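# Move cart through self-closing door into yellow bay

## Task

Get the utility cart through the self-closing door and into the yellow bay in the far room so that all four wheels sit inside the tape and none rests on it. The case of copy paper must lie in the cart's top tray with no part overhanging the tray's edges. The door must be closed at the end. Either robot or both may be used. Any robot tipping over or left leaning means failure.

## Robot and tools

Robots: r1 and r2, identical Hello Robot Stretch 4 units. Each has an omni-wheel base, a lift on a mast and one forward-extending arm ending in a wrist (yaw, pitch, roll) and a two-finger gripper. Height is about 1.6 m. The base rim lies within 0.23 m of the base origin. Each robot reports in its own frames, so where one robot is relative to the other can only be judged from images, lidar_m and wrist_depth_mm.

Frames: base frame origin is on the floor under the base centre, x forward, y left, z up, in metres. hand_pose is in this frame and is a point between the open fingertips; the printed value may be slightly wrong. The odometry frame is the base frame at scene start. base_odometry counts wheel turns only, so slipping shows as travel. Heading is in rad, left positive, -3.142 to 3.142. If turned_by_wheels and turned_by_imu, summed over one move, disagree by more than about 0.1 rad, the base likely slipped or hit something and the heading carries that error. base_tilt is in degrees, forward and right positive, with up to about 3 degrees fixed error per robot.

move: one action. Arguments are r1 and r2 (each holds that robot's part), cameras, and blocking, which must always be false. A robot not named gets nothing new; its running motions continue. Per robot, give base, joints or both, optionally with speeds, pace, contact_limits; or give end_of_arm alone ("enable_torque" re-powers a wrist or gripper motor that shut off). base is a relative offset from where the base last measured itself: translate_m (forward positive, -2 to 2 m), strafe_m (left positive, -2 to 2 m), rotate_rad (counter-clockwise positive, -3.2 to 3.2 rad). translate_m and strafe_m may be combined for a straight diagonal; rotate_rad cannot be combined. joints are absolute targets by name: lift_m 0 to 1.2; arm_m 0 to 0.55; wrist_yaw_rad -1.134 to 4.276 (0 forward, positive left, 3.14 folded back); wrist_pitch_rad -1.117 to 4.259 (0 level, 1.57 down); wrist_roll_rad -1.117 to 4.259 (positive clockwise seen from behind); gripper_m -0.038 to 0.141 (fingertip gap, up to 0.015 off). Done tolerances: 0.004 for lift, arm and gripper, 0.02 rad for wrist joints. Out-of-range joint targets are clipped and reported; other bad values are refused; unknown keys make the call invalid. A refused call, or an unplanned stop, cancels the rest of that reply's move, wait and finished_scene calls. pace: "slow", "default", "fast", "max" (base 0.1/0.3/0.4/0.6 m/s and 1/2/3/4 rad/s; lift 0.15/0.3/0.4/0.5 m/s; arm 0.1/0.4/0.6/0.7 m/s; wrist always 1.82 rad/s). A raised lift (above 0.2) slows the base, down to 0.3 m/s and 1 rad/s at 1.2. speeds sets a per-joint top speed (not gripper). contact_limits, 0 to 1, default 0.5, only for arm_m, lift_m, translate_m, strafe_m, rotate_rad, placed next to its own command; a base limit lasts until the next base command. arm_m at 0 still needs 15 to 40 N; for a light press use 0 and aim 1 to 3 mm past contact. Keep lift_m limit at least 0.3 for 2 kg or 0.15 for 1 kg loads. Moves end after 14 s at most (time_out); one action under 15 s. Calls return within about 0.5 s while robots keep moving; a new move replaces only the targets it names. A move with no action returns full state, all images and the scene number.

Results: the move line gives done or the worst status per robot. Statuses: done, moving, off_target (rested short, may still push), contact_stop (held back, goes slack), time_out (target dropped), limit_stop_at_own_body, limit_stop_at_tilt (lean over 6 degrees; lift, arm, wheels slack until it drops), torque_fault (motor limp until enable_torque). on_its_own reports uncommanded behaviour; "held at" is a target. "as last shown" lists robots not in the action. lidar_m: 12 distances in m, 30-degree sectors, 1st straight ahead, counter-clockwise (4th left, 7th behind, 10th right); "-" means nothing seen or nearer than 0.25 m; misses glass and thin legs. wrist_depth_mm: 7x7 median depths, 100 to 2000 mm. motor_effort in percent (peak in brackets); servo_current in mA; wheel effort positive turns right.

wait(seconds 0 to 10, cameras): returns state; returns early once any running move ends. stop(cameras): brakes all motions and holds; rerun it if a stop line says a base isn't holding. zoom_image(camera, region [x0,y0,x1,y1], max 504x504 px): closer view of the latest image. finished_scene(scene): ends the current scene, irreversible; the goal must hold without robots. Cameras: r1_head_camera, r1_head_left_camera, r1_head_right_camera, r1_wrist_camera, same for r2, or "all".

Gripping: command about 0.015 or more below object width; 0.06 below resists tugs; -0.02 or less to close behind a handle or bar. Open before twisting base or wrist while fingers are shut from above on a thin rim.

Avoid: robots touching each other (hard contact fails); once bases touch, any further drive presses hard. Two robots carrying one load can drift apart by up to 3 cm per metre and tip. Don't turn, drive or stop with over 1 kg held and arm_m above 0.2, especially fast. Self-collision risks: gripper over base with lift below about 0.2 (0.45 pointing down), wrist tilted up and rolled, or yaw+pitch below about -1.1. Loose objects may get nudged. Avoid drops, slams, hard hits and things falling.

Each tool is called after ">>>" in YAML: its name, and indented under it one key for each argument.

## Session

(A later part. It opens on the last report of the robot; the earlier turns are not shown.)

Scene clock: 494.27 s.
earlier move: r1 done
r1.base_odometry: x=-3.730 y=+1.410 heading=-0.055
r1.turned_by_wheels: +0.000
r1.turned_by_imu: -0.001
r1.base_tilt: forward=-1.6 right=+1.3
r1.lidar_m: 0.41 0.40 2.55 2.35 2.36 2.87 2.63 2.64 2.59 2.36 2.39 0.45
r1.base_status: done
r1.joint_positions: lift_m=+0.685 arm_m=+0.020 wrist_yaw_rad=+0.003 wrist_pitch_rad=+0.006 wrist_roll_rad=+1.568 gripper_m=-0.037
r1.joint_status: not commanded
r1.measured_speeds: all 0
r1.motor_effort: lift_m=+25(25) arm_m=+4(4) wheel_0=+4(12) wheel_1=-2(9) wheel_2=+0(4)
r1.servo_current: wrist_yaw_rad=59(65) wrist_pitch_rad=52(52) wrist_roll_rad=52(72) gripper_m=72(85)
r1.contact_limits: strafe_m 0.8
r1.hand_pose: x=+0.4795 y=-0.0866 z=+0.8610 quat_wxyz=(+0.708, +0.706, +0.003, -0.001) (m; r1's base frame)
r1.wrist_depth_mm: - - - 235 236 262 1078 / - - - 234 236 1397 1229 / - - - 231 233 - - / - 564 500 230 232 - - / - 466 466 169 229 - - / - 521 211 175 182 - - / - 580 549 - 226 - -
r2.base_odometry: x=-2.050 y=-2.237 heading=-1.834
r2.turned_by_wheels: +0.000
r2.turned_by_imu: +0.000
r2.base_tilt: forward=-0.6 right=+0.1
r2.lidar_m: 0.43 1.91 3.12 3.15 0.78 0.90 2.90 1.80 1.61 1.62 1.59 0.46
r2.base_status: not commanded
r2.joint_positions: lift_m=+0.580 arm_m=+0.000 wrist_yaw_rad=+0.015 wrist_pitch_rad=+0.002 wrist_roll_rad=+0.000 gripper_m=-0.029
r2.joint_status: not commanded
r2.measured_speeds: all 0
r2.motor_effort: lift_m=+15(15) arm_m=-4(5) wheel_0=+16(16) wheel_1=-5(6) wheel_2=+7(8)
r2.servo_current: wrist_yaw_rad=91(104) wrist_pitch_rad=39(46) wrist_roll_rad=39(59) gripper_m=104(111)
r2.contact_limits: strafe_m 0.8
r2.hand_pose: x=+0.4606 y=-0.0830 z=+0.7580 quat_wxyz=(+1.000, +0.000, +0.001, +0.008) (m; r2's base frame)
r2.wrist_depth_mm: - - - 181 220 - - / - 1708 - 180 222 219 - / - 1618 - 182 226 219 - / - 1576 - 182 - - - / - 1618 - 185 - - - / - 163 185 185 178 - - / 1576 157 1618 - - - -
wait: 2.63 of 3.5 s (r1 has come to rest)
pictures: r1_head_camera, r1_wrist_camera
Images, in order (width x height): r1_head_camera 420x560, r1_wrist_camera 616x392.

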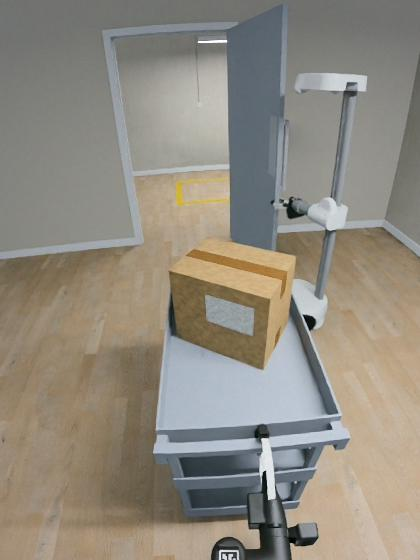

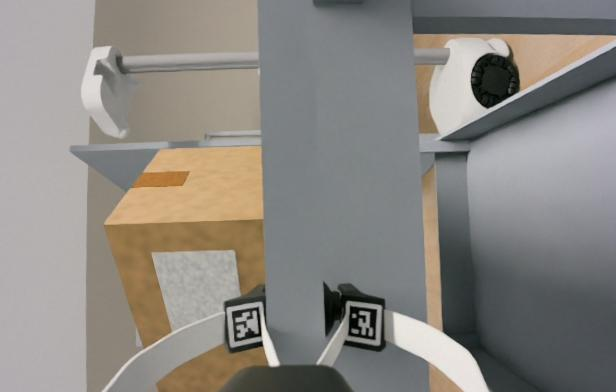

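>>> move:
  blocking: false
  r1: {"base":{"strafe_m":-0.2},"pace":"slow","contact_limits":{"strafe_m":0.8}}

>>> wait:
  seconds: 3.5

>>> move:
  blocking: false
  r1: {"base":{"rotate_rad":0.13},"pace":"slow","contact_limits":{"rotate_rad":0.8}}

>>> wait:
  seconds: 1.5
  cameras: ["r1_head_camera","r1_wrist_camera","r1_head_left_camera"]

Scene clock: 502.07 s.
move: r1 moving
r1.base_odometry: x=-3.731 y=+1.395 heading=-0.055
r1.turned_by_wheels: +0.000
r1.turned_by_imu: +0.000
r1.base_tilt: forward=-1.6 right=+1.3
r1.lidar_m: 0.40 0.40 2.57 2.38 2.37 2.87 2.62 2.67 2.56 2.35 2.39 0.44
r1.base_status: strafe_m moving
r1.joint_positions: lift_m=+0.685 arm_m=+0.020 wrist_yaw_rad=+0.003 wrist_pitch_rad=+0.006 wrist_roll_rad=+1.568 gripper_m=-0.037
r1.joint_status: not commanded
r1.measured_speeds: translate_m=+0.000 strafe_m=-0.056 rotate_rad=-0.001 lift_m=+0.000 arm_m=+0.000 wrist_yaw_rad=+0.000 wrist_pitch_rad=+0.000 wrist_roll_rad=+0.001
r1.motor_effort: lift_m=+25(25) arm_m=+4(4) wheel_0=+9(11) wheel_1=-6(6) wheel_2=+0(1)
r1.servo_current: wrist_yaw_rad=59(59) wrist_pitch_rad=46(52) wrist_roll_rad=39(65) gripper_m=59(72)
r1.contact_limits: strafe_m 0.8
r1.hand_pose: x=+0.4795 y=-0.0866 z=+0.8610 quat_wxyz=(+0.708, +0.706, +0.003, -0.001) (m; r1's base frame)
r1.wrist_depth_mm: - - - 237 238 259 1078 / - 1499 - 175 236 1430 1182 / - - - 233 235 - - / - - 504 230 232 - - / - 466 459 170 230 - - / - 517 480 174 183 - - / - 569 183 - 226 - -
r2: as last shown
r2.base_tilt: forward=-0.6 right=+0.0
r2.lidar_m: 0.41 1.88 3.11 3.17 0.79 0.91 2.92 1.81 1.61 1.62 1.57 0.47
r2.motor_effort: lift_m=+15(15) arm_m=-4(4) wheel_0=+16(16) wheel_1=-5(6) wheel_2=+8(8)
r2.servo_current: wrist_yaw_rad=91(91) wrist_pitch_rad=39(39) wrist_roll_rad=39(52) gripper_m=98(111)
r2.contact_limits: strafe_m 0.8
r2.wrist_depth_mm: - - - 180 220 - - / - 1661 - 180 221 219 - / - 1618 - 182 226 220 - / - 1576 - 182 - - - / - 1576 - 185 - - - / - 163 185 185 177 - - / 1618 157 1618 - - - -
pictures: none

Scene clock: 504.70 s.
earlier move: r1 done
r1.base_odometry: x=-3.741 y=+1.210 heading=-0.055
r1.turned_by_wheels: +0.000
r1.turned_by_imu: -0.001
r1.base_tilt: forward=-1.6 right=+1.3
r1.lidar_m: 0.35 0.34 2.78 2.55 2.55 2.82 2.60 2.66 2.35 2.14 2.17 0.47
r1.base_status: done
r1.joint_positions: lift_m=+0.685 arm_m=+0.020 wrist_yaw_rad=+0.003 wrist_pitch_rad=+0.006 wrist_roll_rad=+1.568 gripper_m=-0.037
r1.joint_status: not commanded
r1.measured_speeds: all 0
r1.motor_effort: lift_m=+25(25) arm_m=+4(4) wheel_0=+5(11) wheel_1=-1(8) wheel_2=+0(2)
r1.servo_current: wrist_yaw_rad=59(65) wrist_pitch_rad=52(59) wrist_roll_rad=52(72) gripper_m=65(72)
r1.contact_limits: strafe_m 0.8
r1.hand_pose: x=+0.4795 y=-0.0866 z=+0.8610 quat_wxyz=(+0.708, +0.706, +0.003, -0.001) (m; r1's base frame)
r1.wrist_depth_mm: - - - - - 1661 1182 / - - - - 297 304 307 / - - - - 271 1397 1281 / - - - 249 253 1537 - / - - 591 179 238 - - / - 445 208 175 182 - - / - 452 459 - 213 - -
r2.base_odometry: x=-2.050 y=-2.237 heading=-1.834
r2.turned_by_wheels: +0.000
r2.turned_by_imu: +0.000
r2.base_tilt: forward=-0.6 right=+0.0
r2.lidar_m: 0.41 1.93 3.14 3.16 0.79 0.85 2.91 1.79 1.61 1.59 1.60 0.47
r2.base_status: not commanded
r2.joint_positions: lift_m=+0.580 arm_m=+0.000 wrist_yaw_rad=+0.015 wrist_pitch_rad=+0.002 wrist_roll_rad=+0.000 gripper_m=-0.029
r2.joint_status: not commanded
r2.measured_speeds: all 0
r2.motor_effort: lift_m=+15(15) arm_m=-4(4) wheel_0=+15(16) wheel_1=-5(6) wheel_2=+7(8)
r2.servo_current: wrist_yaw_rad=91(98) wrist_pitch_rad=46(46) wrist_roll_rad=52(65) gripper_m=98(111)
r2.contact_limits: strafe_m 0.8
r2.hand_pose: x=+0.4606 y=-0.0830 z=+0.7580 quat_wxyz=(+1.000, +0.000, +0.001, +0.008) (m; r2's base frame)
r2.wrist_depth_mm: - - - 181 220 - - / - 1661 - 180 223 220 - / - 1576 - 182 224 219 - / - 1618 - 183 - - - / - 1618 - 185 - - - / - 163 185 185 178 - - / 1618 157 1661 - - - -
wait: 2.63 of 3.5 s (r1 has come to rest)
pictures: none

Scene clock: 505.20 s.
move: r1 moving
r1.base_odometry: x=-3.741 y=+1.210 heading=+0.049
r1.turned_by_wheels: +0.104
r1.turned_by_imu: +0.104
r1.base_tilt: forward=-1.6 right=+1.3
r1.lidar_m: 0.34 0.36 2.65 2.55 2.62 2.71 2.60 2.73 2.24 2.15 2.23 0.46
r1.base_status: rotate_rad moving
r1.joint_positions: lift_m=+0.685 arm_m=+0.020 wrist_yaw_rad=-0.009 wrist_pitch_rad=+0.006 wrist_roll_rad=+1.569 gripper_m=-0.037
r1.joint_status: not commanded
r1.measured_speeds: translate_m=+0.001 strafe_m=+0.001 rotate_rad=+0.239 lift_m=+0.000 arm_m=+0.000 wrist_yaw_rad=+0.000 wrist_pitch_rad=+0.000 wrist_roll_rad=+0.000
r1.motor_effort: lift_m=+25(25) arm_m=+4(4) wheel_0=-10(10) wheel_1=-3(7) wheel_2=-10(10)
r1.servo_current: wrist_yaw_rad=65(65) wrist_pitch_rad=52(52) wrist_roll_rad=52(65) gripper_m=59(65)
r1.contact_limits: rotate_rad 0.8
r1.hand_pose: x=+0.4785 y=-0.0899 z=+0.8610 quat_wxyz=(+0.708, +0.706, -0.001, -0.005) (m; r1's base frame)
r1.wrist_depth_mm: - - - - 294 1366 1078 / - - - - 279 1397 1160 / - - - 256 259 1397 - / - - - 243 247 1863 - / - - 530 176 236 - - / - 449 185 173 180 - - / - 455 469 126 213 - -
r2: as last shown
r2.base_tilt: forward=-0.7 right=+0.0
r2.lidar_m: 0.42 1.90 3.13 3.17 0.78 0.87 2.92 1.79 1.61 1.62 1.60 0.48
r2.motor_effort: lift_m=+15(15) arm_m=-4(4) wheel_0=+16(16) wheel_1=-5(5) wheel_2=+7(8)
r2.servo_current: wrist_yaw_rad=91(91) wrist_pitch_rad=39(46) wrist_roll_rad=46(59) gripper_m=111(111)
r2.contact_limits: strafe_m 0.8
r2.wrist_depth_mm: - - - 181 220 - - / - 1661 - 180 223 220 - / - 1618 - 182 226 219 - / - 1576 - 183 - - - / - 1618 - 185 - - - / - 163 185 185 178 - - / 1576 157 1618 - - - -
pictures: none

Scene clock: 505.80 s.
earlier move: r1 done
r1.base_odometry: x=-3.741 y=+1.210 heading=+0.075
r1.turned_by_wheels: +0.026
r1.turned_by_imu: +0.026
r1.base_tilt: forward=-1.6 right=+1.3
r1.lidar_m: 0.36 0.39 2.64 2.55 2.64 2.70 2.60 2.72 2.26 2.17 2.25 0.46
r1.base_status: done
r1.joint_positions: lift_m=+0.685 arm_m=+0.020 wrist_yaw_rad=+0.003 wrist_pitch_rad=+0.006 wrist_roll_rad=+1.569 gripper_m=-0.037
r1.joint_status: not commanded
r1.measured_speeds: all 0
r1.motor_effort: lift_m=+25(25) arm_m=+3(4) wheel_0=+2(10) wheel_1=-1(7) wheel_2=+2(10)
r1.servo_current: wrist_yaw_rad=39(65) wrist_pitch_rad=52(52) wrist_roll_rad=52(65) gripper_m=65(65)
r1.contact_limits: rotate_rad 0.8
r1.hand_pose: x=+0.4795 y=-0.0866 z=+0.8610 quat_wxyz=(+0.708, +0.706, +0.003, -0.001) (m; r1's base frame)
r1.wrist_depth_mm: - - - 252 258 264 266 / - - - 248 250 1366 1182 / - - - 241 243 1464 - / - - 585 236 238 - - / - 459 455 173 232 - - / - 484 207 175 181 - - / - 500 517 125 223 - -
r2.base_odometry: x=-2.050 y=-2.237 heading=-1.834
r2.turned_by_wheels: +0.000
r2.turned_by_imu: +0.000
r2.base_tilt: forward=-0.6 right=+0.0
r2.lidar_m: 0.40 1.92 3.13 3.15 0.75 0.87 2.94 1.78 1.60 1.63 1.55 0.47
r2.base_status: not commanded
r2.joint_positions: lift_m=+0.580 arm_m=+0.000 wrist_yaw_rad=+0.015 wrist_pitch_rad=+0.002 wrist_roll_rad=+0.000 gripper_m=-0.029
r2.joint_status: not commanded
r2.measured_speeds: all 0
r2.motor_effort: lift_m=+15(15) arm_m=-4(5) wheel_0=+16(16) wheel_1=-5(6) wheel_2=+7(8)
r2.servo_current: wrist_yaw_rad=91(98) wrist_pitch_rad=33(46) wrist_roll_rad=39(59) gripper_m=98(111)
r2.contact_limits: strafe_m 0.8
r2.hand_pose: x=+0.4606 y=-0.0830 z=+0.7580 quat_wxyz=(+1.000, +0.000, +0.001, +0.008) (m; r2's base frame)
r2.wrist_depth_mm: - - - 181 221 - - / - 1708 - 180 221 219 - / - 1576 - 182 227 219 - / - 1576 - 183 - - - / - 1618 - 185 - - - / - 163 185 185 178 - - / 1618 157 1618 - - - -
wait: 0.60 of 1.5 s (r1 has come to rest)
pictures: r1_head_camera, r1_head_left_camera, r1_wrist_camera
Images, in order (width x height): r1_head_camera 420x560, r1_head_left_camera 420x672, r1_wrist_camera 616x392.

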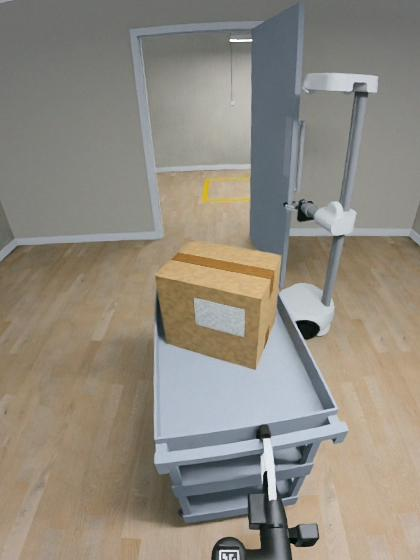

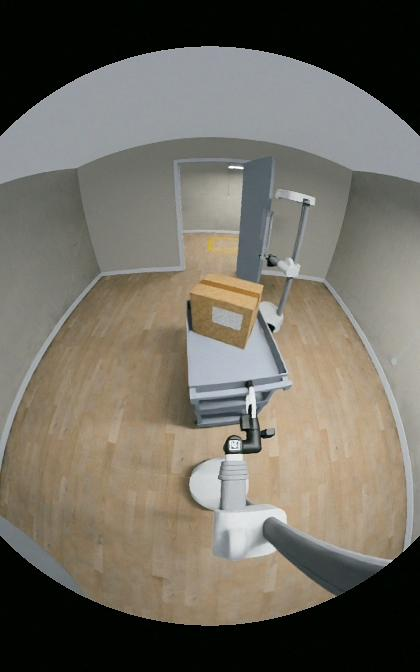

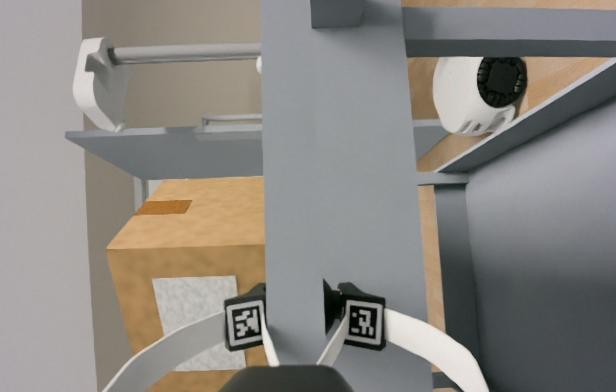

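>>> move:
  blocking: false
  r1: {"base":{"translate_m":0.6,"strafe_m":0.08},"pace":"slow","contact_limits":{"translate_m":0.8}}

>>> wait:
  seconds: 7
  cameras: ["r1_head_camera","r1_wrist_camera","r2_head_left_camera"]

Scene clock: 520.07 s.
move: r1 moving
r1.base_odometry: x=-3.729 y=+1.213 heading=+0.075
r1.turned_by_wheels: +0.000
r1.turned_by_imu: +0.000
r1.base_tilt: forward=-1.6 right=+1.3
r1.lidar_m: 0.38 0.37 2.66 2.54 2.64 2.70 2.61 2.74 2.26 2.15 2.25 0.47
r1.base_status: translate_m moving; strafe_m moving
r1.joint_positions: lift_m=+0.685 arm_m=+0.020 wrist_yaw_rad=+0.001 wrist_pitch_rad=+0.006 wrist_roll_rad=+1.569 gripper_m=-0.037
r1.joint_status: not commanded
r1.measured_speeds: translate_m=+0.047 strafe_m=+0.006 rotate_rad=-0.006 lift_m=+0.000 arm_m=+0.000 wrist_yaw_rad=-0.036 wrist_pitch_rad=+0.000 wrist_roll_rad=+0.000
r1.motor_effort: lift_m=+25(25) arm_m=+1(1) wheel_0=+2(5) wheel_1=+5(5) wheel_2=-9(9)
r1.servo_current: wrist_yaw_rad=46(65) wrist_pitch_rad=52(52) wrist_roll_rad=46(65) gripper_m=59(65)
r1.contact_limits: translate_m 0.8
r1.hand_pose: x=+0.4794 y=-0.0871 z=+0.8610 quat_wxyz=(+0.708, +0.706, +0.003, -0.002) (m; r1's base frame)
r1.wrist_depth_mm: - - - 198 268 273 274 / - - - 253 258 1366 1182 / - - - 246 247 1464 - / - - 640 237 240 - - / - 488 459 175 234 - - / - 473 208 173 181 - - / - 484 496 - 220 - -
r2: as last shown
r2.lidar_m: 0.40 1.92 3.14 3.15 0.75 0.84 2.92 1.82 1.62 1.62 1.58 0.47
r2.motor_effort: lift_m=+15(15) arm_m=-4(4) wheel_0=+16(16) wheel_1=-5(6) wheel_2=+7(8)
r2.servo_current: wrist_yaw_rad=78(98) wrist_pitch_rad=39(46) wrist_roll_rad=52(59) gripper_m=104(111)
r2.contact_limits: strafe_m 0.8
r2.wrist_depth_mm: - - - 181 220 - - / - 1661 - 180 222 219 - / - 1618 - 182 227 220 - / - 1618 - 182 - - - / - 1618 - 184 - - - / - 163 185 185 178 - - / 1618 157 1618 - - - -
pictures: none

Scene clock: 526.90 s.
earlier move: r1 done
r1.base_odometry: x=-3.149 y=+1.335 heading=+0.075
r1.turned_by_wheels: +0.000
r1.turned_by_imu: -0.002
r1.base_tilt: forward=-1.6 right=+1.3
r1.lidar_m: 0.36 0.39 2.57 2.47 2.58 3.28 3.22 3.19 2.35 2.24 2.34 0.48
r1.base_status: done
r1.joint_positions: lift_m=+0.685 arm_m=+0.020 wrist_yaw_rad=-0.003 wrist_pitch_rad=+0.006 wrist_roll_rad=+1.569 gripper_m=-0.037
r1.joint_status: not commanded
r1.measured_speeds: all 0
r1.motor_effort: lift_m=+25(25) arm_m=-3(4) wheel_0=+1(6) wheel_1=+1(9) wheel_2=-3(13)
r1.servo_current: wrist_yaw_rad=59(91) wrist_pitch_rad=59(59) wrist_roll_rad=52(78) gripper_m=59(72)
r1.contact_limits: translate_m 0.8
r1.hand_pose: x=+0.4790 y=-0.0884 z=+0.8610 quat_wxyz=(+0.708, +0.706, +0.001, -0.003) (m; r1's base frame)
r1.wrist_depth_mm: - - - 198 267 274 278 / - - - 252 257 1499 946 / - - - 246 247 1708 - / - - 634 236 240 - - / - 480 455 174 233 - - / - 473 186 175 180 - - / - 484 492 144 220 - -
r2.base_odometry: x=-2.050 y=-2.237 heading=-1.834
r2.turned_by_wheels: +0.000
r2.turned_by_imu: +0.001
r2.base_tilt: forward=-0.6 right=+0.0
r2.lidar_m: 0.41 1.87 3.13 0.45 0.48 0.78 2.89 1.77 1.61 1.61 1.58 0.47
r2.base_status: not commanded
r2.joint_positions: lift_m=+0.580 arm_m=+0.000 wrist_yaw_rad=+0.015 wrist_pitch_rad=+0.002 wrist_roll_rad=+0.000 gripper_m=-0.029
r2.joint_status: not commanded
r2.measured_speeds: all 0
r2.motor_effort: lift_m=+15(15) arm_m=-4(5) wheel_0=+16(16) wheel_1=-5(6) wheel_2=+7(8)
r2.servo_current: wrist_yaw_rad=85(104) wrist_pitch_rad=46(46) wrist_roll_rad=46(65) gripper_m=104(111)
r2.contact_limits: strafe_m 0.8
r2.hand_pose: x=+0.4606 y=-0.0830 z=+0.7580 quat_wxyz=(+1.000, +0.000, +0.001, +0.008) (m; r2's base frame)
r2.wrist_depth_mm: - - - 181 220 - - / - 1618 - 179 222 219 - / - 1618 - 182 226 220 - / - 1618 - 182 - - - / - 1618 - 184 - - - / - 163 185 185 178 - - / 1661 157 1618 - - - -
wait: 6.83 of 7 s (r1 has come to rest)
pictures: r1_head_camera, r1_wrist_camera, r2_head_left_camera
Images, in order (width x height): r1_head_camera 420x560, r1_wrist_camera 616x392, r2_head_left_camera 420x672.

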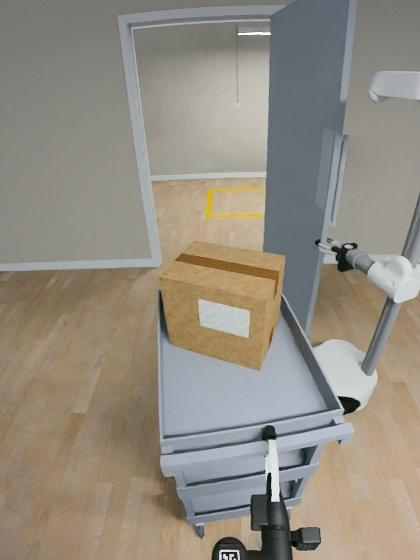

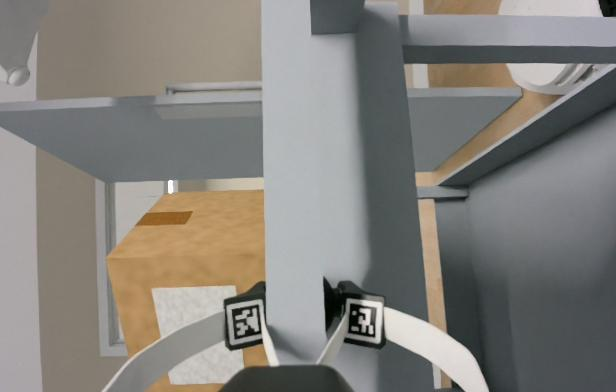

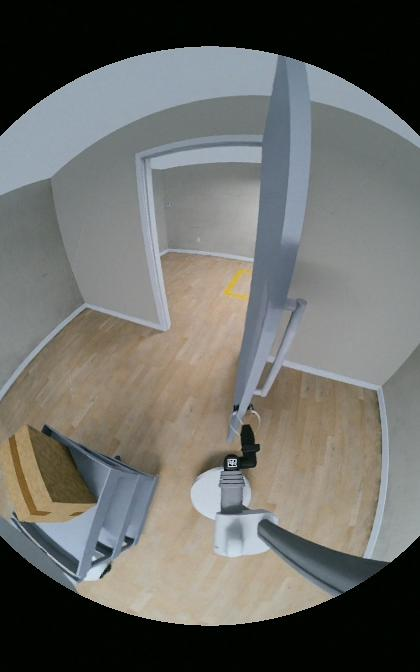

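>>> move:
  blocking: false
  r1: {"base":{"translate_m":0.8,"strafe_m":0.1},"pace":"slow","contact_limits":{"translate_m":0.8}}

>>> wait:
  seconds: 9
  cameras: ["r1_head_camera","r1_head_left_camera","r1_head_right_camera","r2_head_left_camera"]

Scene clock: 533.67 s.
move: r1 moving
r1.base_odometry: x=-3.136 y=+1.338 heading=+0.075
r1.turned_by_wheels: +0.000
r1.turned_by_imu: +0.000
r1.base_tilt: forward=-1.6 right=+1.3
r1.lidar_m: 0.38 0.37 2.57 2.48 2.61 3.34 3.25 3.23 2.34 2.24 2.32 0.46
r1.base_status: translate_m moving; strafe_m moving
r1.joint_positions: lift_m=+0.685 arm_m=+0.020 wrist_yaw_rad=-0.003 wrist_pitch_rad=+0.006 wrist_roll_rad=+1.569 gripper_m=-0.037
r1.joint_status: not commanded
r1.measured_speeds: translate_m=+0.048 strafe_m=+0.006 rotate_rad=-0.002 lift_m=+0.000 arm_m=+0.000 wrist_yaw_rad=+0.000 wrist_pitch_rad=+0.000 wrist_roll_rad=+0.000
r1.motor_effort: lift_m=+25(25) arm_m=-1(3) wheel_0=+2(4) wheel_1=+6(6) wheel_2=-6(10)
r1.servo_current: wrist_yaw_rad=46(72) wrist_pitch_rad=39(52) wrist_roll_rad=59(59) gripper_m=59(65)
r1.contact_limits: translate_m 0.8
r1.hand_pose: x=+0.4790 y=-0.0884 z=+0.8610 quat_wxyz=(+0.708, +0.706, +0.001, -0.003) (m; r1's base frame)
r1.wrist_depth_mm: - - - 198 267 276 277 / - - - 252 256 1464 931 / - - - 247 248 1661 - / - - 640 236 240 - - / - 480 452 174 234 - - / - 469 187 174 180 - - / - 480 492 126 220 - -
r2: as last shown
r2.turned_by_imu: +0.000
r2.lidar_m: 0.42 1.90 3.13 0.43 0.50 0.82 2.92 1.81 1.60 1.62 1.59 0.48
r2.motor_effort: lift_m=+15(15) arm_m=-5(5) wheel_0=+16(16) wheel_1=-5(6) wheel_2=+7(8)
r2.servo_current: wrist_yaw_rad=85(98) wrist_pitch_rad=46(46) wrist_roll_rad=39(52) gripper_m=111(111)
r2.contact_limits: strafe_m 0.8
r2.wrist_depth_mm: - - - 181 220 - - / - 1661 - 180 222 220 - / - 1576 - 182 227 220 - / - 1618 - 183 - - - / - 1576 - 184 - - - / - 163 185 185 178 - - / 1618 157 1618 - - - -
pictures: none

Scene clock: 542.50 s.
earlier move: r1 done
r1.base_odometry: x=-2.359 y=+1.495 heading=+0.075
r1.turned_by_wheels: +0.000
r1.turned_by_imu: -0.002
r1.base_tilt: forward=-1.6 right=+1.3
r1.lidar_m: 0.37 0.40 2.48 2.38 2.48 3.41 4.16 3.36 2.42 0.72 0.60 0.45
r1.base_status: done
r1.joint_positions: lift_m=+0.685 arm_m=+0.020 wrist_yaw_rad=-0.003 wrist_pitch_rad=+0.006 wrist_roll_rad=+1.569 gripper_m=-0.037
r1.joint_status: not commanded
r1.measured_speeds: all 0
r1.motor_effort: lift_m=+25(25) arm_m=+4(4) wheel_0=+3(6) wheel_1=+3(7) wheel_2=-4(10)
r1.servo_current: wrist_yaw_rad=39(72) wrist_pitch_rad=46(59) wrist_roll_rad=46(72) gripper_m=52(72)
r1.contact_limits: translate_m 0.8
r1.hand_pose: x=+0.4790 y=-0.0884 z=+0.8610 quat_wxyz=(+0.708, +0.706, +0.001, -0.003) (m; r1's base frame)
r1.wrist_depth_mm: - - - 196 266 272 274 / - - - 252 255 - 1138 / - - - 245 246 1618 - / - - 621 237 240 - - / - 484 455 174 235 - - / - 477 187 175 180 - - / - 480 492 145 220 - -
r2.base_odometry: x=-2.050 y=-2.237 heading=-1.834
r2.turned_by_wheels: +0.000
r2.turned_by_imu: +0.001
r2.base_tilt: forward=-0.6 right=+0.0
r2.lidar_m: 0.41 0.53 0.43 0.59 0.66 4.39 2.92 1.79 1.61 1.62 1.57 0.45
r2.base_status: not commanded
r2.joint_positions: lift_m=+0.580 arm_m=+0.000 wrist_yaw_rad=+0.015 wrist_pitch_rad=+0.002 wrist_roll_rad=+0.000 gripper_m=-0.029
r2.joint_status: not commanded
r2.measured_speeds: all 0
r2.motor_effort: lift_m=+15(15) arm_m=-4(5) wheel_0=+15(16) wheel_1=-5(6) wheel_2=+7(8)
r2.servo_current: wrist_yaw_rad=85(104) wrist_pitch_rad=33(46) wrist_roll_rad=52(65) gripper_m=98(111)
r2.contact_limits: strafe_m 0.8
r2.hand_pose: x=+0.4606 y=-0.0830 z=+0.7580 quat_wxyz=(+1.000, +0.000, +0.001, +0.008) (m; r2's base frame)
r2.wrist_depth_mm: - - - 181 220 - - / - 1618 - 180 222 219 - / 477 1576 - 182 226 220 - / 473 1618 - 183 - - - / - 1576 - 184 - - - / - 163 185 184 177 - - / - 143 1661 - - - -
wait: 8.83 of 9 s (r1 has come to rest)
pictures: r1_head_camera, r1_head_left_camera, r1_head_right_camera, r2_head_left_camera
Images, in order (width x height): r1_head_camera 420x560, r1_head_left_camera 420x672, r1_head_right_camera 420x672, r2_head_left_camera 420x672.

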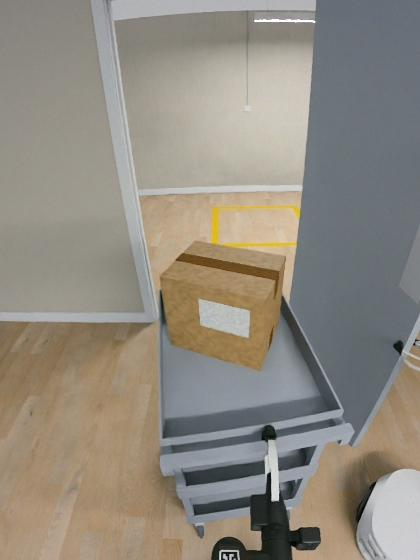

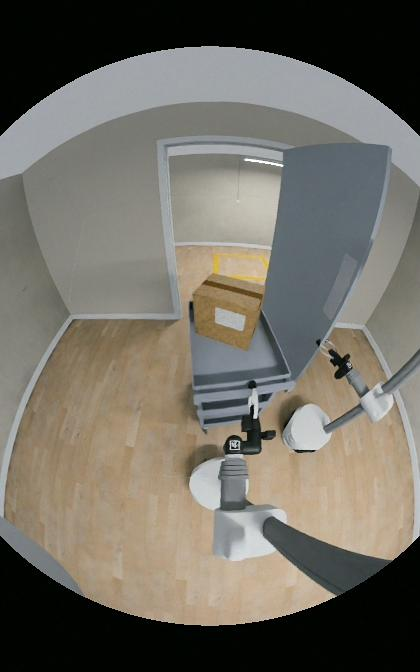

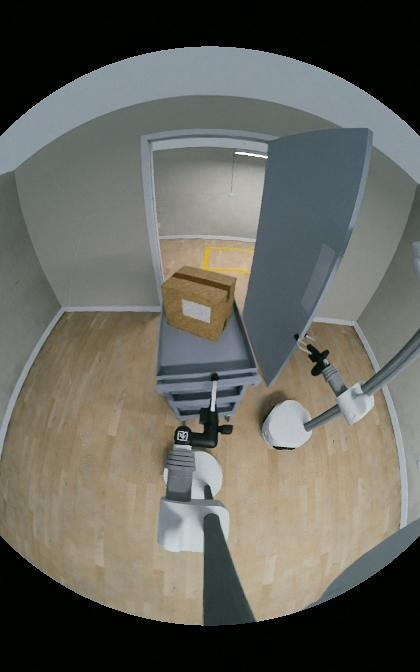

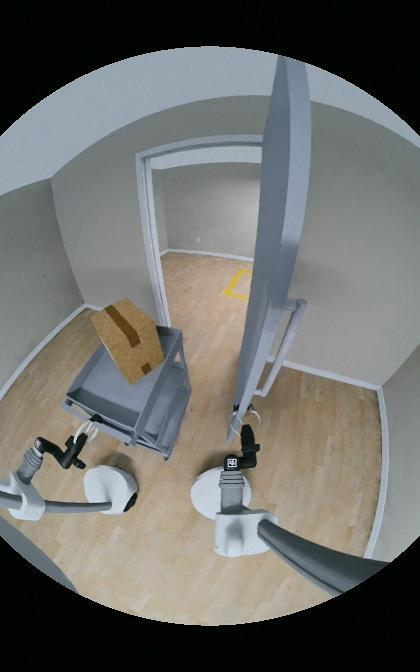

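>>> move:
  blocking: false
  r1: {"base":{"translate_m":0.85,"strafe_m":0.15},"pace":"slow","contact_limits":{"translate_m":0.8}}

>>> wait:
  seconds: 9.5
  cameras: ["r1_head_camera","r1_head_left_camera","r1_head_right_camera","r1_wrist_camera"]

Scene clock: 551.43 s.
move: r1 moving
r1.base_odometry: x=-2.346 y=+1.498 heading=+0.075
r1.turned_by_wheels: +0.000
r1.turned_by_imu: +0.000
r1.base_tilt: forward=-1.6 right=+1.3
r1.lidar_m: 0.37 0.41 2.47 2.38 2.46 3.41 4.12 3.37 2.46 0.72 0.59 0.44
r1.base_status: translate_m moving; strafe_m moving
r1.joint_positions: lift_m=+0.685 arm_m=+0.020 wrist_yaw_rad=-0.003 wrist_pitch_rad=+0.006 wrist_roll_rad=+1.569 gripper_m=-0.037
r1.joint_status: not commanded
r1.measured_speeds: translate_m=+0.049 strafe_m=+0.009 rotate_rad=-0.003 lift_m=+0.000 arm_m=+0.000 wrist_yaw_rad=+0.000 wrist_pitch_rad=+0.000 wrist_roll_rad=+0.000
r1.motor_effort: lift_m=+25(25) arm_m=+4(4) wheel_0=+5(7) wheel_1=+7(7) wheel_2=-9(9)
r1.servo_current: wrist_yaw_rad=52(59) wrist_pitch_rad=46(52) wrist_roll_rad=39(65) gripper_m=59(65)
r1.contact_limits: translate_m 0.8
r1.hand_pose: x=+0.4790 y=-0.0884 z=+0.8610 quat_wxyz=(+0.708, +0.706, +0.001, -0.003) (m; r1's base frame)
r1.wrist_depth_mm: - - - 197 267 272 274 / - - - 252 256 - 1118 / - - - 244 248 1708 - / - - 634 236 238 - - / - 484 452 174 233 - - / - 469 186 174 180 - - / - 484 496 126 220 - -
r2: as last shown
r2.turned_by_imu: +0.000
r2.base_tilt: forward=-0.7 right=+0.0
r2.lidar_m: 0.40 0.53 0.44 0.59 0.70 4.40 2.90 1.81 1.62 1.61 1.57 0.46
r2.motor_effort: lift_m=+15(15) arm_m=-4(4) wheel_0=+16(16) wheel_1=-6(6) wheel_2=+7(8)
r2.servo_current: wrist_yaw_rad=72(98) wrist_pitch_rad=46(46) wrist_roll_rad=59(59) gripper_m=98(104)
r2.contact_limits: strafe_m 0.8
r2.wrist_depth_mm: - - - 181 220 - - / - 1661 - 180 222 220 - / 473 1618 - 182 226 220 - / 473 640 - 183 - - - / - 1576 - 185 - - - / - 163 185 185 177 - - / - 143 1661 - - - -
pictures: none

Scene clock: 560.83 s.
earlier move: r1 done
r1.base_odometry: x=-1.523 y=+1.708 heading=+0.075
r1.turned_by_wheels: +0.000
r1.turned_by_imu: -0.003
r1.base_tilt: forward=-1.6 right=+1.3
r1.lidar_m: 0.38 0.40 1.37 2.21 2.31 3.17 - 3.57 0.79 0.72 0.75 0.46
r1.base_status: done
r1.joint_positions: lift_m=+0.685 arm_m=+0.020 wrist_yaw_rad=-0.003 wrist_pitch_rad=+0.006 wrist_roll_rad=+1.569 gripper_m=-0.037
r1.joint_status: not commanded
r1.measured_speeds: all 0
r1.motor_effort: lift_m=+25(25) arm_m=+4(4) wheel_0=+0(7) wheel_1=+3(7) wheel_2=-4(9)
r1.servo_current: wrist_yaw_rad=52(78) wrist_pitch_rad=39(59) wrist_roll_rad=39(65) gripper_m=59(72)
r1.contact_limits: translate_m 0.8
r1.hand_pose: x=+0.4790 y=-0.0884 z=+0.8610 quat_wxyz=(+0.708, +0.706, +0.001, -0.003) (m; r1's base frame)
r1.wrist_depth_mm: - - - 251 258 265 266 / - - - 249 248 1708 1160 / - - - 241 243 1808 - / - - 580 236 237 - - / - 455 455 173 233 - - / - 484 187 174 180 - - / - 496 504 144 222 - -
r2.base_odometry: x=-2.050 y=-2.237 heading=-1.834
r2.turned_by_wheels: +0.000
r2.turned_by_imu: +0.001
r2.base_tilt: forward=-0.6 right=+0.0
r2.lidar_m: 0.41 0.78 0.79 3.15 3.81 4.40 2.92 1.83 1.62 1.62 1.58 0.48
r2.base_status: not commanded
r2.joint_positions: lift_m=+0.580 arm_m=+0.000 wrist_yaw_rad=+0.015 wrist_pitch_rad=+0.002 wrist_roll_rad=+0.000 gripper_m=-0.029
r2.joint_status: not commanded
r2.measured_speeds: all 0
r2.motor_effort: lift_m=+15(15) arm_m=-4(5) wheel_0=+16(16) wheel_1=-5(6) wheel_2=+8(8)
r2.servo_current: wrist_yaw_rad=78(98) wrist_pitch_rad=39(46) wrist_roll_rad=52(59) gripper_m=104(111)
r2.contact_limits: strafe_m 0.8
r2.hand_pose: x=+0.4606 y=-0.0830 z=+0.7580 quat_wxyz=(+1.000, +0.000, +0.001, +0.008) (m; r2's base frame)
r2.wrist_depth_mm: - - - 181 220 - - / - - - 180 222 220 - / 691 1537 1138 182 226 218 - / 1008 1618 842 183 - - - / - - 904 185 - - - / - 163 184 185 177 - - / 1661 135 - - - - -
wait: 9.40 of 9.5 s (r1 has come to rest)
pictures: r1_head_camera, r1_head_left_camera, r1_head_right_camera, r1_wrist_camera
Images, in order (width x height): r1_head_camera 420x560, r1_head_left_camera 420x672, r1_head_right_camera 420x672, r1_wrist_camera 616x392.

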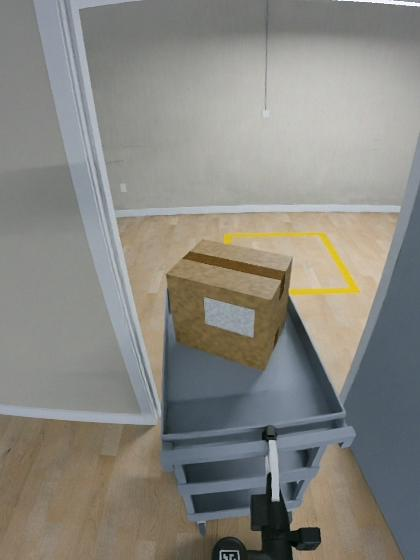

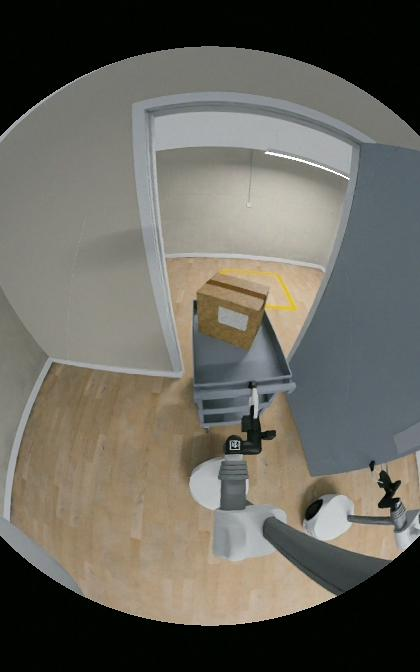

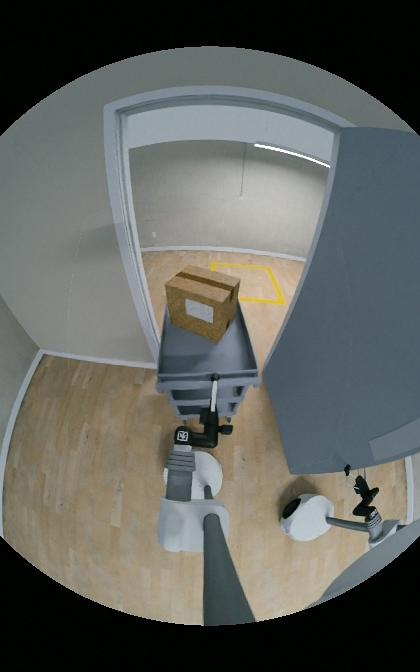

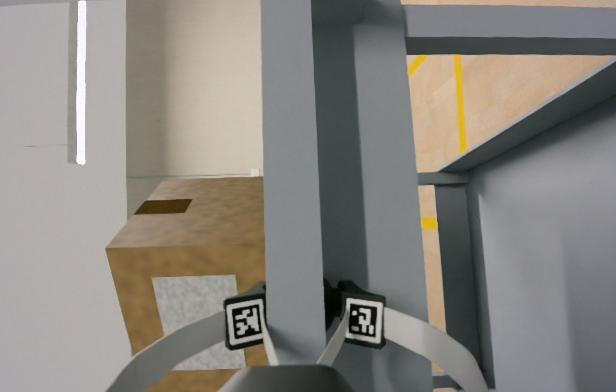

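>>> move:
  blocking: false
  r1: {"base":{"translate_m":0.5,"strafe_m":0.08},"pace":"slow","contact_limits":{"translate_m":0.7}}

>>> wait:
  seconds: 6
  cameras: ["r1_head_camera","r1_head_left_camera","r1_head_right_camera","r1_wrist_camera"]

Scene clock: 580.63 s.
move: r1 moving
r1.base_odometry: x=-1.510 y=+1.711 heading=+0.075
r1.turned_by_wheels: +0.000
r1.turned_by_imu: +0.000
r1.base_tilt: forward=-1.6 right=+1.3
r1.lidar_m: 0.35 0.40 1.36 2.21 2.30 3.17 - 3.57 0.79 0.72 0.73 0.47
r1.base_status: translate_m moving; strafe_m moving
r1.joint_positions: lift_m=+0.685 arm_m=+0.020 wrist_yaw_rad=-0.003 wrist_pitch_rad=+0.006 wrist_roll_rad=+1.569 gripper_m=-0.037
r1.joint_status: not commanded
r1.measured_speeds: translate_m=+0.048 strafe_m=+0.008 rotate_rad=+0.000 lift_m=+0.000 arm_m=+0.000 wrist_yaw_rad=+0.000 wrist_pitch_rad=+0.000 wrist_roll_rad=+0.000
r1.motor_effort: lift_m=+25(25) arm_m=+3(4) wheel_0=+0(3) wheel_1=+3(6) wheel_2=-9(10)
r1.servo_current: wrist_yaw_rad=46(52) wrist_pitch_rad=46(52) wrist_roll_rad=52(59) gripper_m=59(65)
r1.contact_limits: translate_m 0.7
r1.hand_pose: x=+0.4790 y=-0.0884 z=+0.8610 quat_wxyz=(+0.708, +0.706, +0.001, -0.003) (m; r1's base frame)
r1.wrist_depth_mm: - - - 252 258 265 266 / - - - 248 249 1661 1205 / - - - 240 243 1808 - / - - 580 235 237 - - / - 455 452 173 232 - - / - 480 186 173 181 - - / - 500 508 126 221 - -
r2: as last shown
r2.turned_by_imu: +0.000
r2.base_tilt: forward=-0.7 right=+0.0
r2.lidar_m: 0.40 0.78 0.79 3.18 3.79 4.40 2.91 1.82 1.62 1.63 1.60 0.48
r2.motor_effort: lift_m=+15(15) arm_m=-4(4) wheel_0=+16(16) wheel_1=-5(5) wheel_2=+7(8)
r2.servo_current: wrist_yaw_rad=91(91) wrist_pitch_rad=39(39) wrist_roll_rad=52(59) gripper_m=104(111)
r2.contact_limits: strafe_m 0.8
r2.wrist_depth_mm: - - - 181 220 - - / - 1661 - 180 223 219 - / 691 1576 1138 183 226 220 - / 1008 1618 842 183 - - - / - - 904 185 - - - / - 163 185 185 178 - - / 1618 135 - - - - -
pictures: none

Scene clock: 586.47 s.
earlier move: r1 done
r1.base_odometry: x=-1.030 y=+1.826 heading=+0.075
r1.turned_by_wheels: +0.000
r1.turned_by_imu: -0.001
r1.base_tilt: forward=-1.6 right=+1.3
r1.lidar_m: 0.37 0.40 0.67 1.87 2.23 3.04 - 1.15 0.82 0.73 0.72 0.44
r1.base_status: done
r1.joint_positions: lift_m=+0.685 arm_m=+0.020 wrist_yaw_rad=-0.003 wrist_pitch_rad=+0.006 wrist_roll_rad=+1.569 gripper_m=-0.037
r1.joint_status: not commanded
r1.measured_speeds: all 0
r1.motor_effort: lift_m=+25(25) arm_m=+4(4) wheel_0=+2(6) wheel_1=+1(7) wheel_2=-3(10)
r1.servo_current: wrist_yaw_rad=39(78) wrist_pitch_rad=39(59) wrist_roll_rad=46(72) gripper_m=65(72)
r1.contact_limits: translate_m 0.7
r1.hand_pose: x=+0.4790 y=-0.0884 z=+0.8610 quat_wxyz=(+0.708, +0.706, +0.001, -0.003) (m; r1's base frame)
r1.wrist_depth_mm: - - - 251 256 263 265 / - - - 246 249 1661 1205 / - - - 240 241 1808 - / - - 574 235 237 - - / - 459 455 173 233 - - / - 480 187 174 180 - - / - 496 512 144 221 - -
r2.base_odometry: x=-2.050 y=-2.237 heading=-1.834
r2.turned_by_wheels: +0.000
r2.turned_by_imu: +0.001
r2.base_tilt: forward=-0.6 right=+0.0
r2.lidar_m: 0.39 1.13 3.13 3.13 3.79 4.38 2.90 1.84 1.61 1.62 1.56 0.49
r2.base_status: not commanded
r2.joint_positions: lift_m=+0.580 arm_m=+0.000 wrist_yaw_rad=+0.015 wrist_pitch_rad=+0.002 wrist_roll_rad=+0.000 gripper_m=-0.029
r2.joint_status: not commanded
r2.measured_speeds: all 0
r2.motor_effort: lift_m=+15(15) arm_m=-4(5) wheel_0=+15(16) wheel_1=-6(6) wheel_2=+7(8)
r2.servo_current: wrist_yaw_rad=85(98) wrist_pitch_rad=39(46) wrist_roll_rad=46(59) gripper_m=104(111)
r2.contact_limits: strafe_m 0.8
r2.hand_pose: x=+0.4606 y=-0.0830 z=+0.7580 quat_wxyz=(+1.000, +0.000, +0.001, +0.008) (m; r2's base frame)
r2.wrist_depth_mm: - 1576 - 181 220 - - / - 1576 - 181 221 220 - / - 1160 - 182 225 219 - / - 1430 1499 183 - - - / - 917 1464 185 - - - / - 169 185 185 178 - - / 1618 152 1537 - - - -
wait: 5.83 of 6 s (r1 has come to rest)
pictures: r1_head_camera, r1_head_left_camera, r1_head_right_camera, r1_wrist_camera
Images, in order (width x height): r1_head_camera 420x560, r1_head_left_camera 420x672, r1_head_right_camera 420x672, r1_wrist_camera 616x392.

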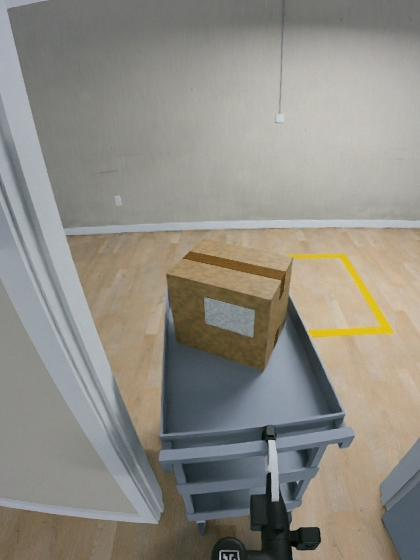

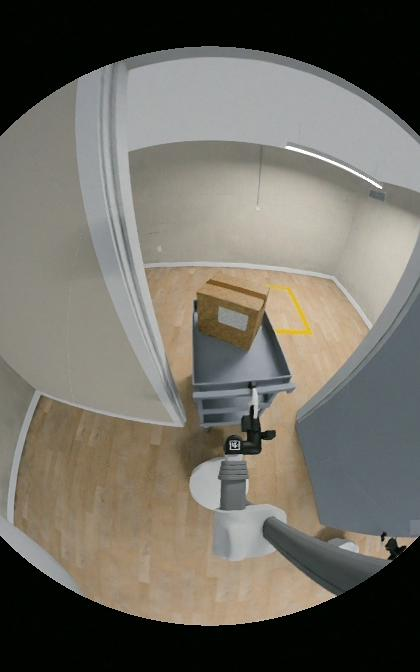

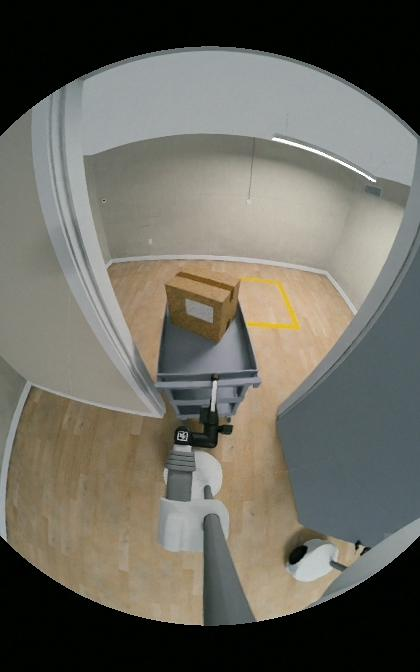

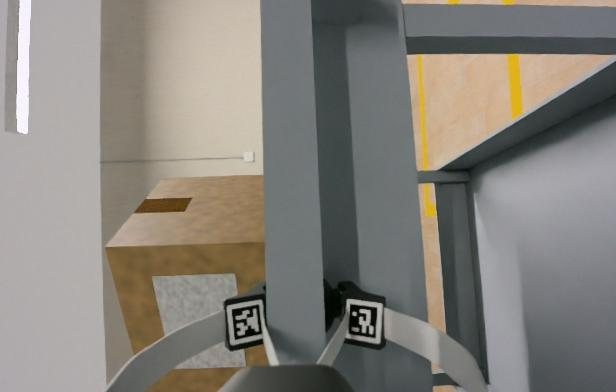

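>>> move:
  blocking: false
  r1: {"base":{"translate_m":0.9,"strafe_m":-0.05},"pace":"slow","contact_limits":{"translate_m":0.6}}

>>> wait:
  seconds: 9.8
  cameras: ["r1_head_camera","r1_head_left_camera"]

>>> move:
  blocking: false
  r1: {"base":{"strafe_m":0.45},"pace":"slow","contact_limits":{"strafe_m":0.6}}

>>> wait:
  seconds: 6
  cameras: ["r1_head_camera","r1_head_left_camera","r1_head_right_camera","r1_wrist_camera"]

Scene clock: 599.73 s.
move: r1 moving
r1.base_odometry: x=-1.018 y=+1.826 heading=+0.075
r1.turned_by_wheels: +0.000
r1.turned_by_imu: +0.000
r1.base_tilt: forward=-1.6 right=+1.3
r1.lidar_m: 0.38 0.39 0.65 1.80 2.22 3.06 - 1.13 0.80 0.71 0.74 0.45
r1.base_status: translate_m moving; strafe_m moving
r1.joint_positions: lift_m=+0.685 arm_m=+0.020 wrist_yaw_rad=-0.003 wrist_pitch_rad=+0.006 wrist_roll_rad=+1.569 gripper_m=-0.037
r1.joint_status: not commanded
r1.measured_speeds: translate_m=+0.048 strafe_m=-0.003 rotate_rad=+0.000 lift_m=+0.000 arm_m=+0.000 wrist_yaw_rad=+0.000 wrist_pitch_rad=+0.000 wrist_roll_rad=+0.000
r1.motor_effort: lift_m=+25(25) arm_m=+4(4) wheel_0=+6(6) wheel_1=+4(5) wheel_2=-7(9)
r1.servo_current: wrist_yaw_rad=72(72) wrist_pitch_rad=52(59) wrist_roll_rad=52(59) gripper_m=59(65)
r1.contact_limits: translate_m 0.6
r1.hand_pose: x=+0.4790 y=-0.0884 z=+0.8610 quat_wxyz=(+0.708, +0.706, +0.001, -0.003) (m; r1's base frame)
r1.wrist_depth_mm: - - - 250 256 264 265 / - - - 245 248 1661 1205 / - - - 240 242 1808 - / - - 580 235 236 - - / - 459 459 173 232 - - / - 484 206 173 181 - - / - 496 512 - 222 - -
r2: as last shown
r2.turned_by_imu: +0.000
r2.lidar_m: 0.40 1.15 3.12 3.16 3.80 4.39 2.93 1.81 1.61 1.61 1.58 0.48
r2.motor_effort: lift_m=+15(15) arm_m=-4(4) wheel_0=+16(16) wheel_1=-6(6) wheel_2=+7(8)
r2.servo_current: wrist_yaw_rad=91(98) wrist_pitch_rad=46(46) wrist_roll_rad=39(52) gripper_m=104(104)
r2.contact_limits: strafe_m 0.8
r2.wrist_depth_mm: - 1576 - 181 221 - - / - 1618 - 180 222 220 - / - 1182 - 182 226 220 - / - 1182 1537 182 - - - / - 917 1499 185 - - - / - 169 185 185 178 - - / 1618 152 1499 - - - -
pictures: none

Scene clock: 609.53 s.
earlier move: r1 done
r1.base_odometry: x=-0.129 y=+1.844 heading=+0.076
r1.turned_by_wheels: +0.000
r1.turned_by_imu: +0.000
r1.base_tilt: forward=-1.6 right=+1.3
r1.lidar_m: 0.34 0.33 2.27 1.13 0.43 0.47 - 0.94 0.70 1.16 2.63 0.49
r1.base_status: done
r1.joint_positions: lift_m=+0.685 arm_m=+0.020 wrist_yaw_rad=-0.001 wrist_pitch_rad=+0.006 wrist_roll_rad=+1.569 gripper_m=-0.037
r1.joint_status: not commanded
r1.measured_speeds: all 0
r1.motor_effort: lift_m=+25(25) arm_m=+4(4) wheel_0=+4(10) wheel_1=+2(7) wheel_2=-3(9)
r1.servo_current: wrist_yaw_rad=52(78) wrist_pitch_rad=46(59) wrist_roll_rad=39(65) gripper_m=59(72)
r1.contact_limits: translate_m 0.6
r1.hand_pose: x=+0.4792 y=-0.0876 z=+0.8610 quat_wxyz=(+0.708, +0.706, +0.002, -0.002) (m; r1's base frame)
r1.wrist_depth_mm: - - - 233 - 1661 1205 / - - - 213 300 304 310 / - - - 200 272 1808 1229 / - - - 192 255 1863 - / - - 621 182 238 - - / - 449 207 176 182 - - / - 445 452 126 212 - -
r2.base_odometry: x=-2.050 y=-2.237 heading=-1.834
r2.turned_by_wheels: +0.000
r2.turned_by_imu: +0.001
r2.base_tilt: forward=-0.6 right=+0.0
r2.lidar_m: 0.41 1.92 3.14 3.16 3.79 4.40 2.90 1.79 1.59 1.63 1.60 0.47
r2.base_status: not commanded
r2.joint_positions: lift_m=+0.580 arm_m=+0.000 wrist_yaw_rad=+0.015 wrist_pitch_rad=+0.002 wrist_roll_rad=+0.000 gripper_m=-0.029
r2.joint_status: not commanded
r2.measured_speeds: all 0
r2.motor_effort: lift_m=+15(15) arm_m=-4(5) wheel_0=+15(16) wheel_1=-6(6) wheel_2=+8(8)
r2.servo_current: wrist_yaw_rad=85(104) wrist_pitch_rad=39(52) wrist_roll_rad=46(65) gripper_m=111(111)
r2.contact_limits: strafe_m 0.8
r2.hand_pose: x=+0.4606 y=-0.0830 z=+0.7580 quat_wxyz=(+1.000, +0.000, +0.001, +0.008) (m; r2's base frame)
r2.wrist_depth_mm: - - - 181 220 - - / - 1618 - 180 222 219 - / - 1661 - 182 226 220 - / - 1576 - 183 - - - / - 1618 - 185 - - - / - 163 185 185 178 - - / 1576 157 1618 - - - -
wait: 9.80 s; at rest by 9.77 s
pictures: r1_head_camera, r1_head_left_camera
Images, in order (width x height): r1_head_camera 420x560, r1_head_left_camera 420x672.

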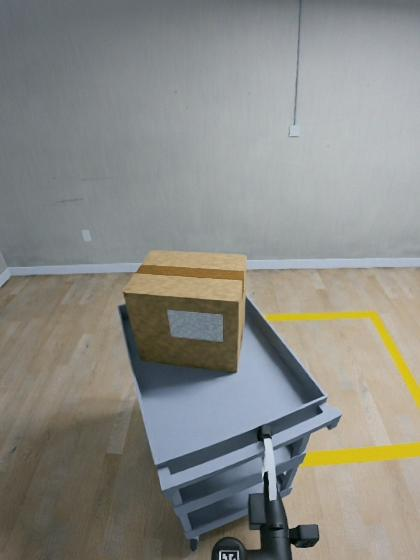

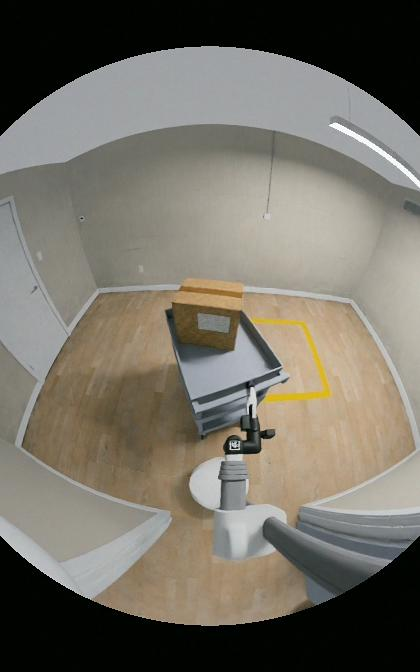

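Scene clock: 610.03 s.
move: r1 moving
r1.base_odometry: x=-0.130 y=+1.858 heading=+0.075
r1.turned_by_wheels: +0.000
r1.turned_by_imu: +0.000
r1.base_tilt: forward=-1.6 right=+1.3
r1.lidar_m: 0.33 0.35 2.25 1.12 0.42 0.45 - 0.93 0.73 1.16 2.64 0.47
r1.base_status: strafe_m moving
r1.joint_positions: lift_m=+0.685 arm_m=+0.020 wrist_yaw_rad=-0.001 wrist_pitch_rad=+0.006 wrist_roll_rad=+1.569 gripper_m=-0.037
r1.joint_status: not commanded
r1.measured_speeds: translate_m=+0.001 strafe_m=+0.057 rotate_rad=-0.005 lift_m=+0.000 arm_m=+0.000 wrist_yaw_rad=+0.000 wrist_pitch_rad=+0.000 wrist_roll_rad=+0.000
r1.motor_effort: lift_m=+25(25) arm_m=+4(4) wheel_0=-8(8) wheel_1=+5(7) wheel_2=+0(3)
r1.servo_current: wrist_yaw_rad=46(59) wrist_pitch_rad=52(59) wrist_roll_rad=39(59) gripper_m=65(65)
r1.contact_limits: strafe_m 0.6
r1.hand_pose: x=+0.4792 y=-0.0876 z=+0.8610 quat_wxyz=(+0.708, +0.706, +0.002, -0.002) (m; r1's base frame)
r1.wrist_depth_mm: - - - 238 - 1808 1182 / - - - 216 307 314 317 / - - - 202 279 1808 1182 / - - - 194 256 1863 - / - - - 182 239 - - / - 466 186 176 180 - - / - 442 449 - 211 - -
r2: as last shown
r2.turned_by_imu: +0.000
r2.lidar_m: 0.39 1.91 3.13 3.12 3.83 4.39 2.92 1.79 1.58 1.61 1.59 0.48
r2.motor_effort: lift_m=+15(15) arm_m=-4(5) wheel_0=+16(16) wheel_1=-6(6) wheel_2=+8(8)
r2.servo_current: wrist_yaw_rad=98(98) wrist_pitch_rad=39(46) wrist_roll_rad=52(59) gripper_m=98(111)
r2.contact_limits: strafe_m 0.8
r2.wrist_depth_mm: - - - 181 220 - - / - 1618 - 180 222 219 - / - 1576 - 182 226 219 - / - 1537 - 182 - - - / - 1576 - 185 - - - / - 163 186 185 178 - - / 1576 157 1661 - - - -
pictures: none

Scene clock: 615.17 s.
earlier move: r1 done
r1.base_odometry: x=-0.163 y=+2.292 heading=+0.075
r1.turned_by_wheels: +0.000
r1.turned_by_imu: +0.002
r1.base_tilt: forward=-1.6 right=+1.3
r1.lidar_m: 0.43 0.51 1.83 1.10 0.40 0.28 0.26 0.26 1.10 1.14 3.11 0.41
r1.base_status: done
r1.joint_positions: lift_m=+0.685 arm_m=+0.020 wrist_yaw_rad=-0.003 wrist_pitch_rad=+0.006 wrist_roll_rad=+1.569 gripper_m=-0.037
r1.joint_status: not commanded
r1.measured_speeds: all 0
r1.motor_effort: lift_m=+25(25) arm_m=-2(4) wheel_0=-4(12) wheel_1=+1(7) wheel_2=-1(4)
r1.servo_current: wrist_yaw_rad=46(72) wrist_pitch_rad=46(59) wrist_roll_rad=52(72) gripper_m=65(72)
r1.contact_limits: strafe_m 0.6
r1.hand_pose: x=+0.4790 y=-0.0883 z=+0.8610 quat_wxyz=(+0.708, +0.706, +0.001, -0.003) (m; r1's base frame)
r1.wrist_depth_mm: - - - - 189 715 - / - 517 500 - 196 - - / - 433 433 144 204 - - / - 496 484 150 213 - - / - - 574 156 222 - - / - - 206 165 180 1708 - / - - 182 - 242 554 -
r2.base_odometry: x=-2.050 y=-2.237 heading=-1.834
r2.turned_by_wheels: +0.000
r2.turned_by_imu: +0.001
r2.base_tilt: forward=-0.7 right=+0.1
r2.lidar_m: 0.40 1.92 3.12 3.15 3.80 4.38 2.93 1.81 1.59 1.62 1.59 0.46
r2.base_status: not commanded
r2.joint_positions: lift_m=+0.580 arm_m=+0.000 wrist_yaw_rad=+0.015 wrist_pitch_rad=+0.002 wrist_roll_rad=+0.000 gripper_m=-0.029
r2.joint_status: not commanded
r2.measured_speeds: all 0
r2.motor_effort: lift_m=+15(15) arm_m=-4(5) wheel_0=+15(16) wheel_1=-5(6) wheel_2=+7(8)
r2.servo_current: wrist_yaw_rad=78(98) wrist_pitch_rad=46(46) wrist_roll_rad=46(65) gripper_m=98(111)
r2.contact_limits: strafe_m 0.8
r2.hand_pose: x=+0.4606 y=-0.0830 z=+0.7580 quat_wxyz=(+1.000, +0.000, +0.001, +0.008) (m; r2's base frame)
r2.wrist_depth_mm: - - - 181 220 - - / - 1618 - 180 222 218 - / - 1618 - 182 226 220 - / - 1576 - 183 - - - / - 1618 - 185 - - - / - 163 185 185 178 - - / 1661 157 1576 - - - -
wait: 5.13 of 6 s (r1 has come to rest)
pictures: r1_head_camera, r1_head_left_camera, r1_head_right_camera, r1_wrist_camera
Images, in order (width x height): r1_head_camera 420x560, r1_head_left_camera 420x672, r1_head_right_camera 420x672, r1_wrist_camera 616x392.

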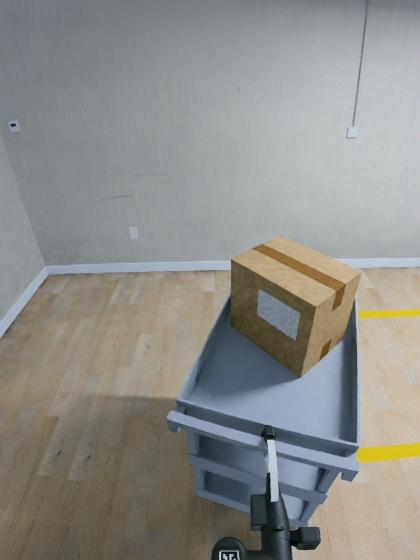

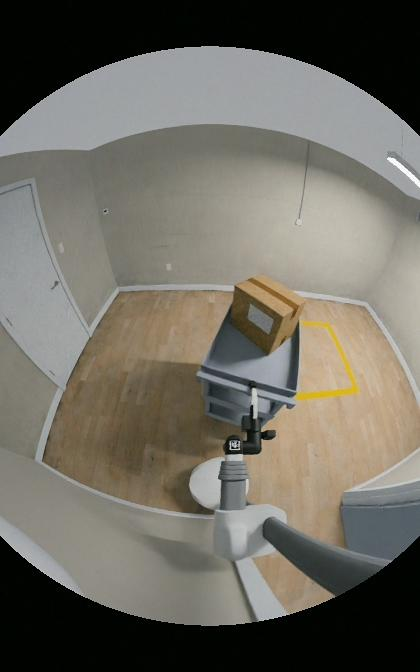

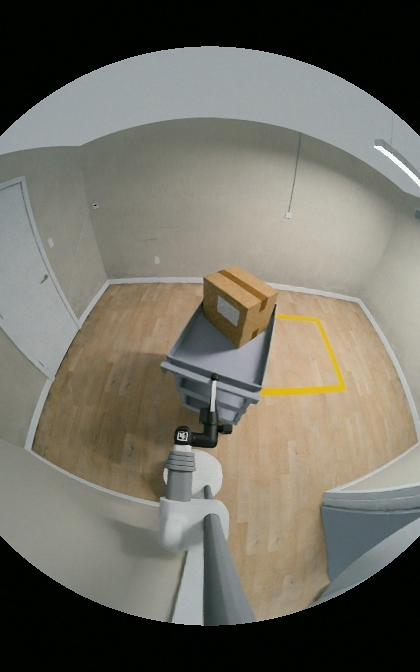

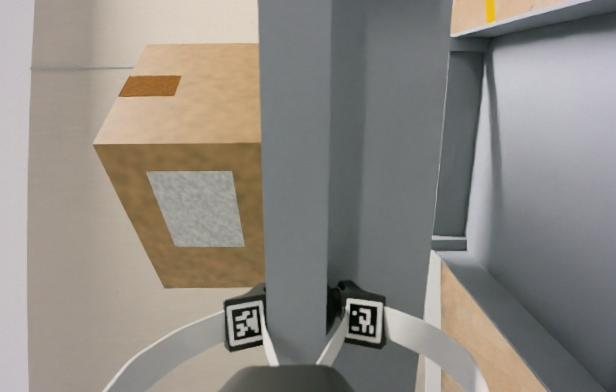

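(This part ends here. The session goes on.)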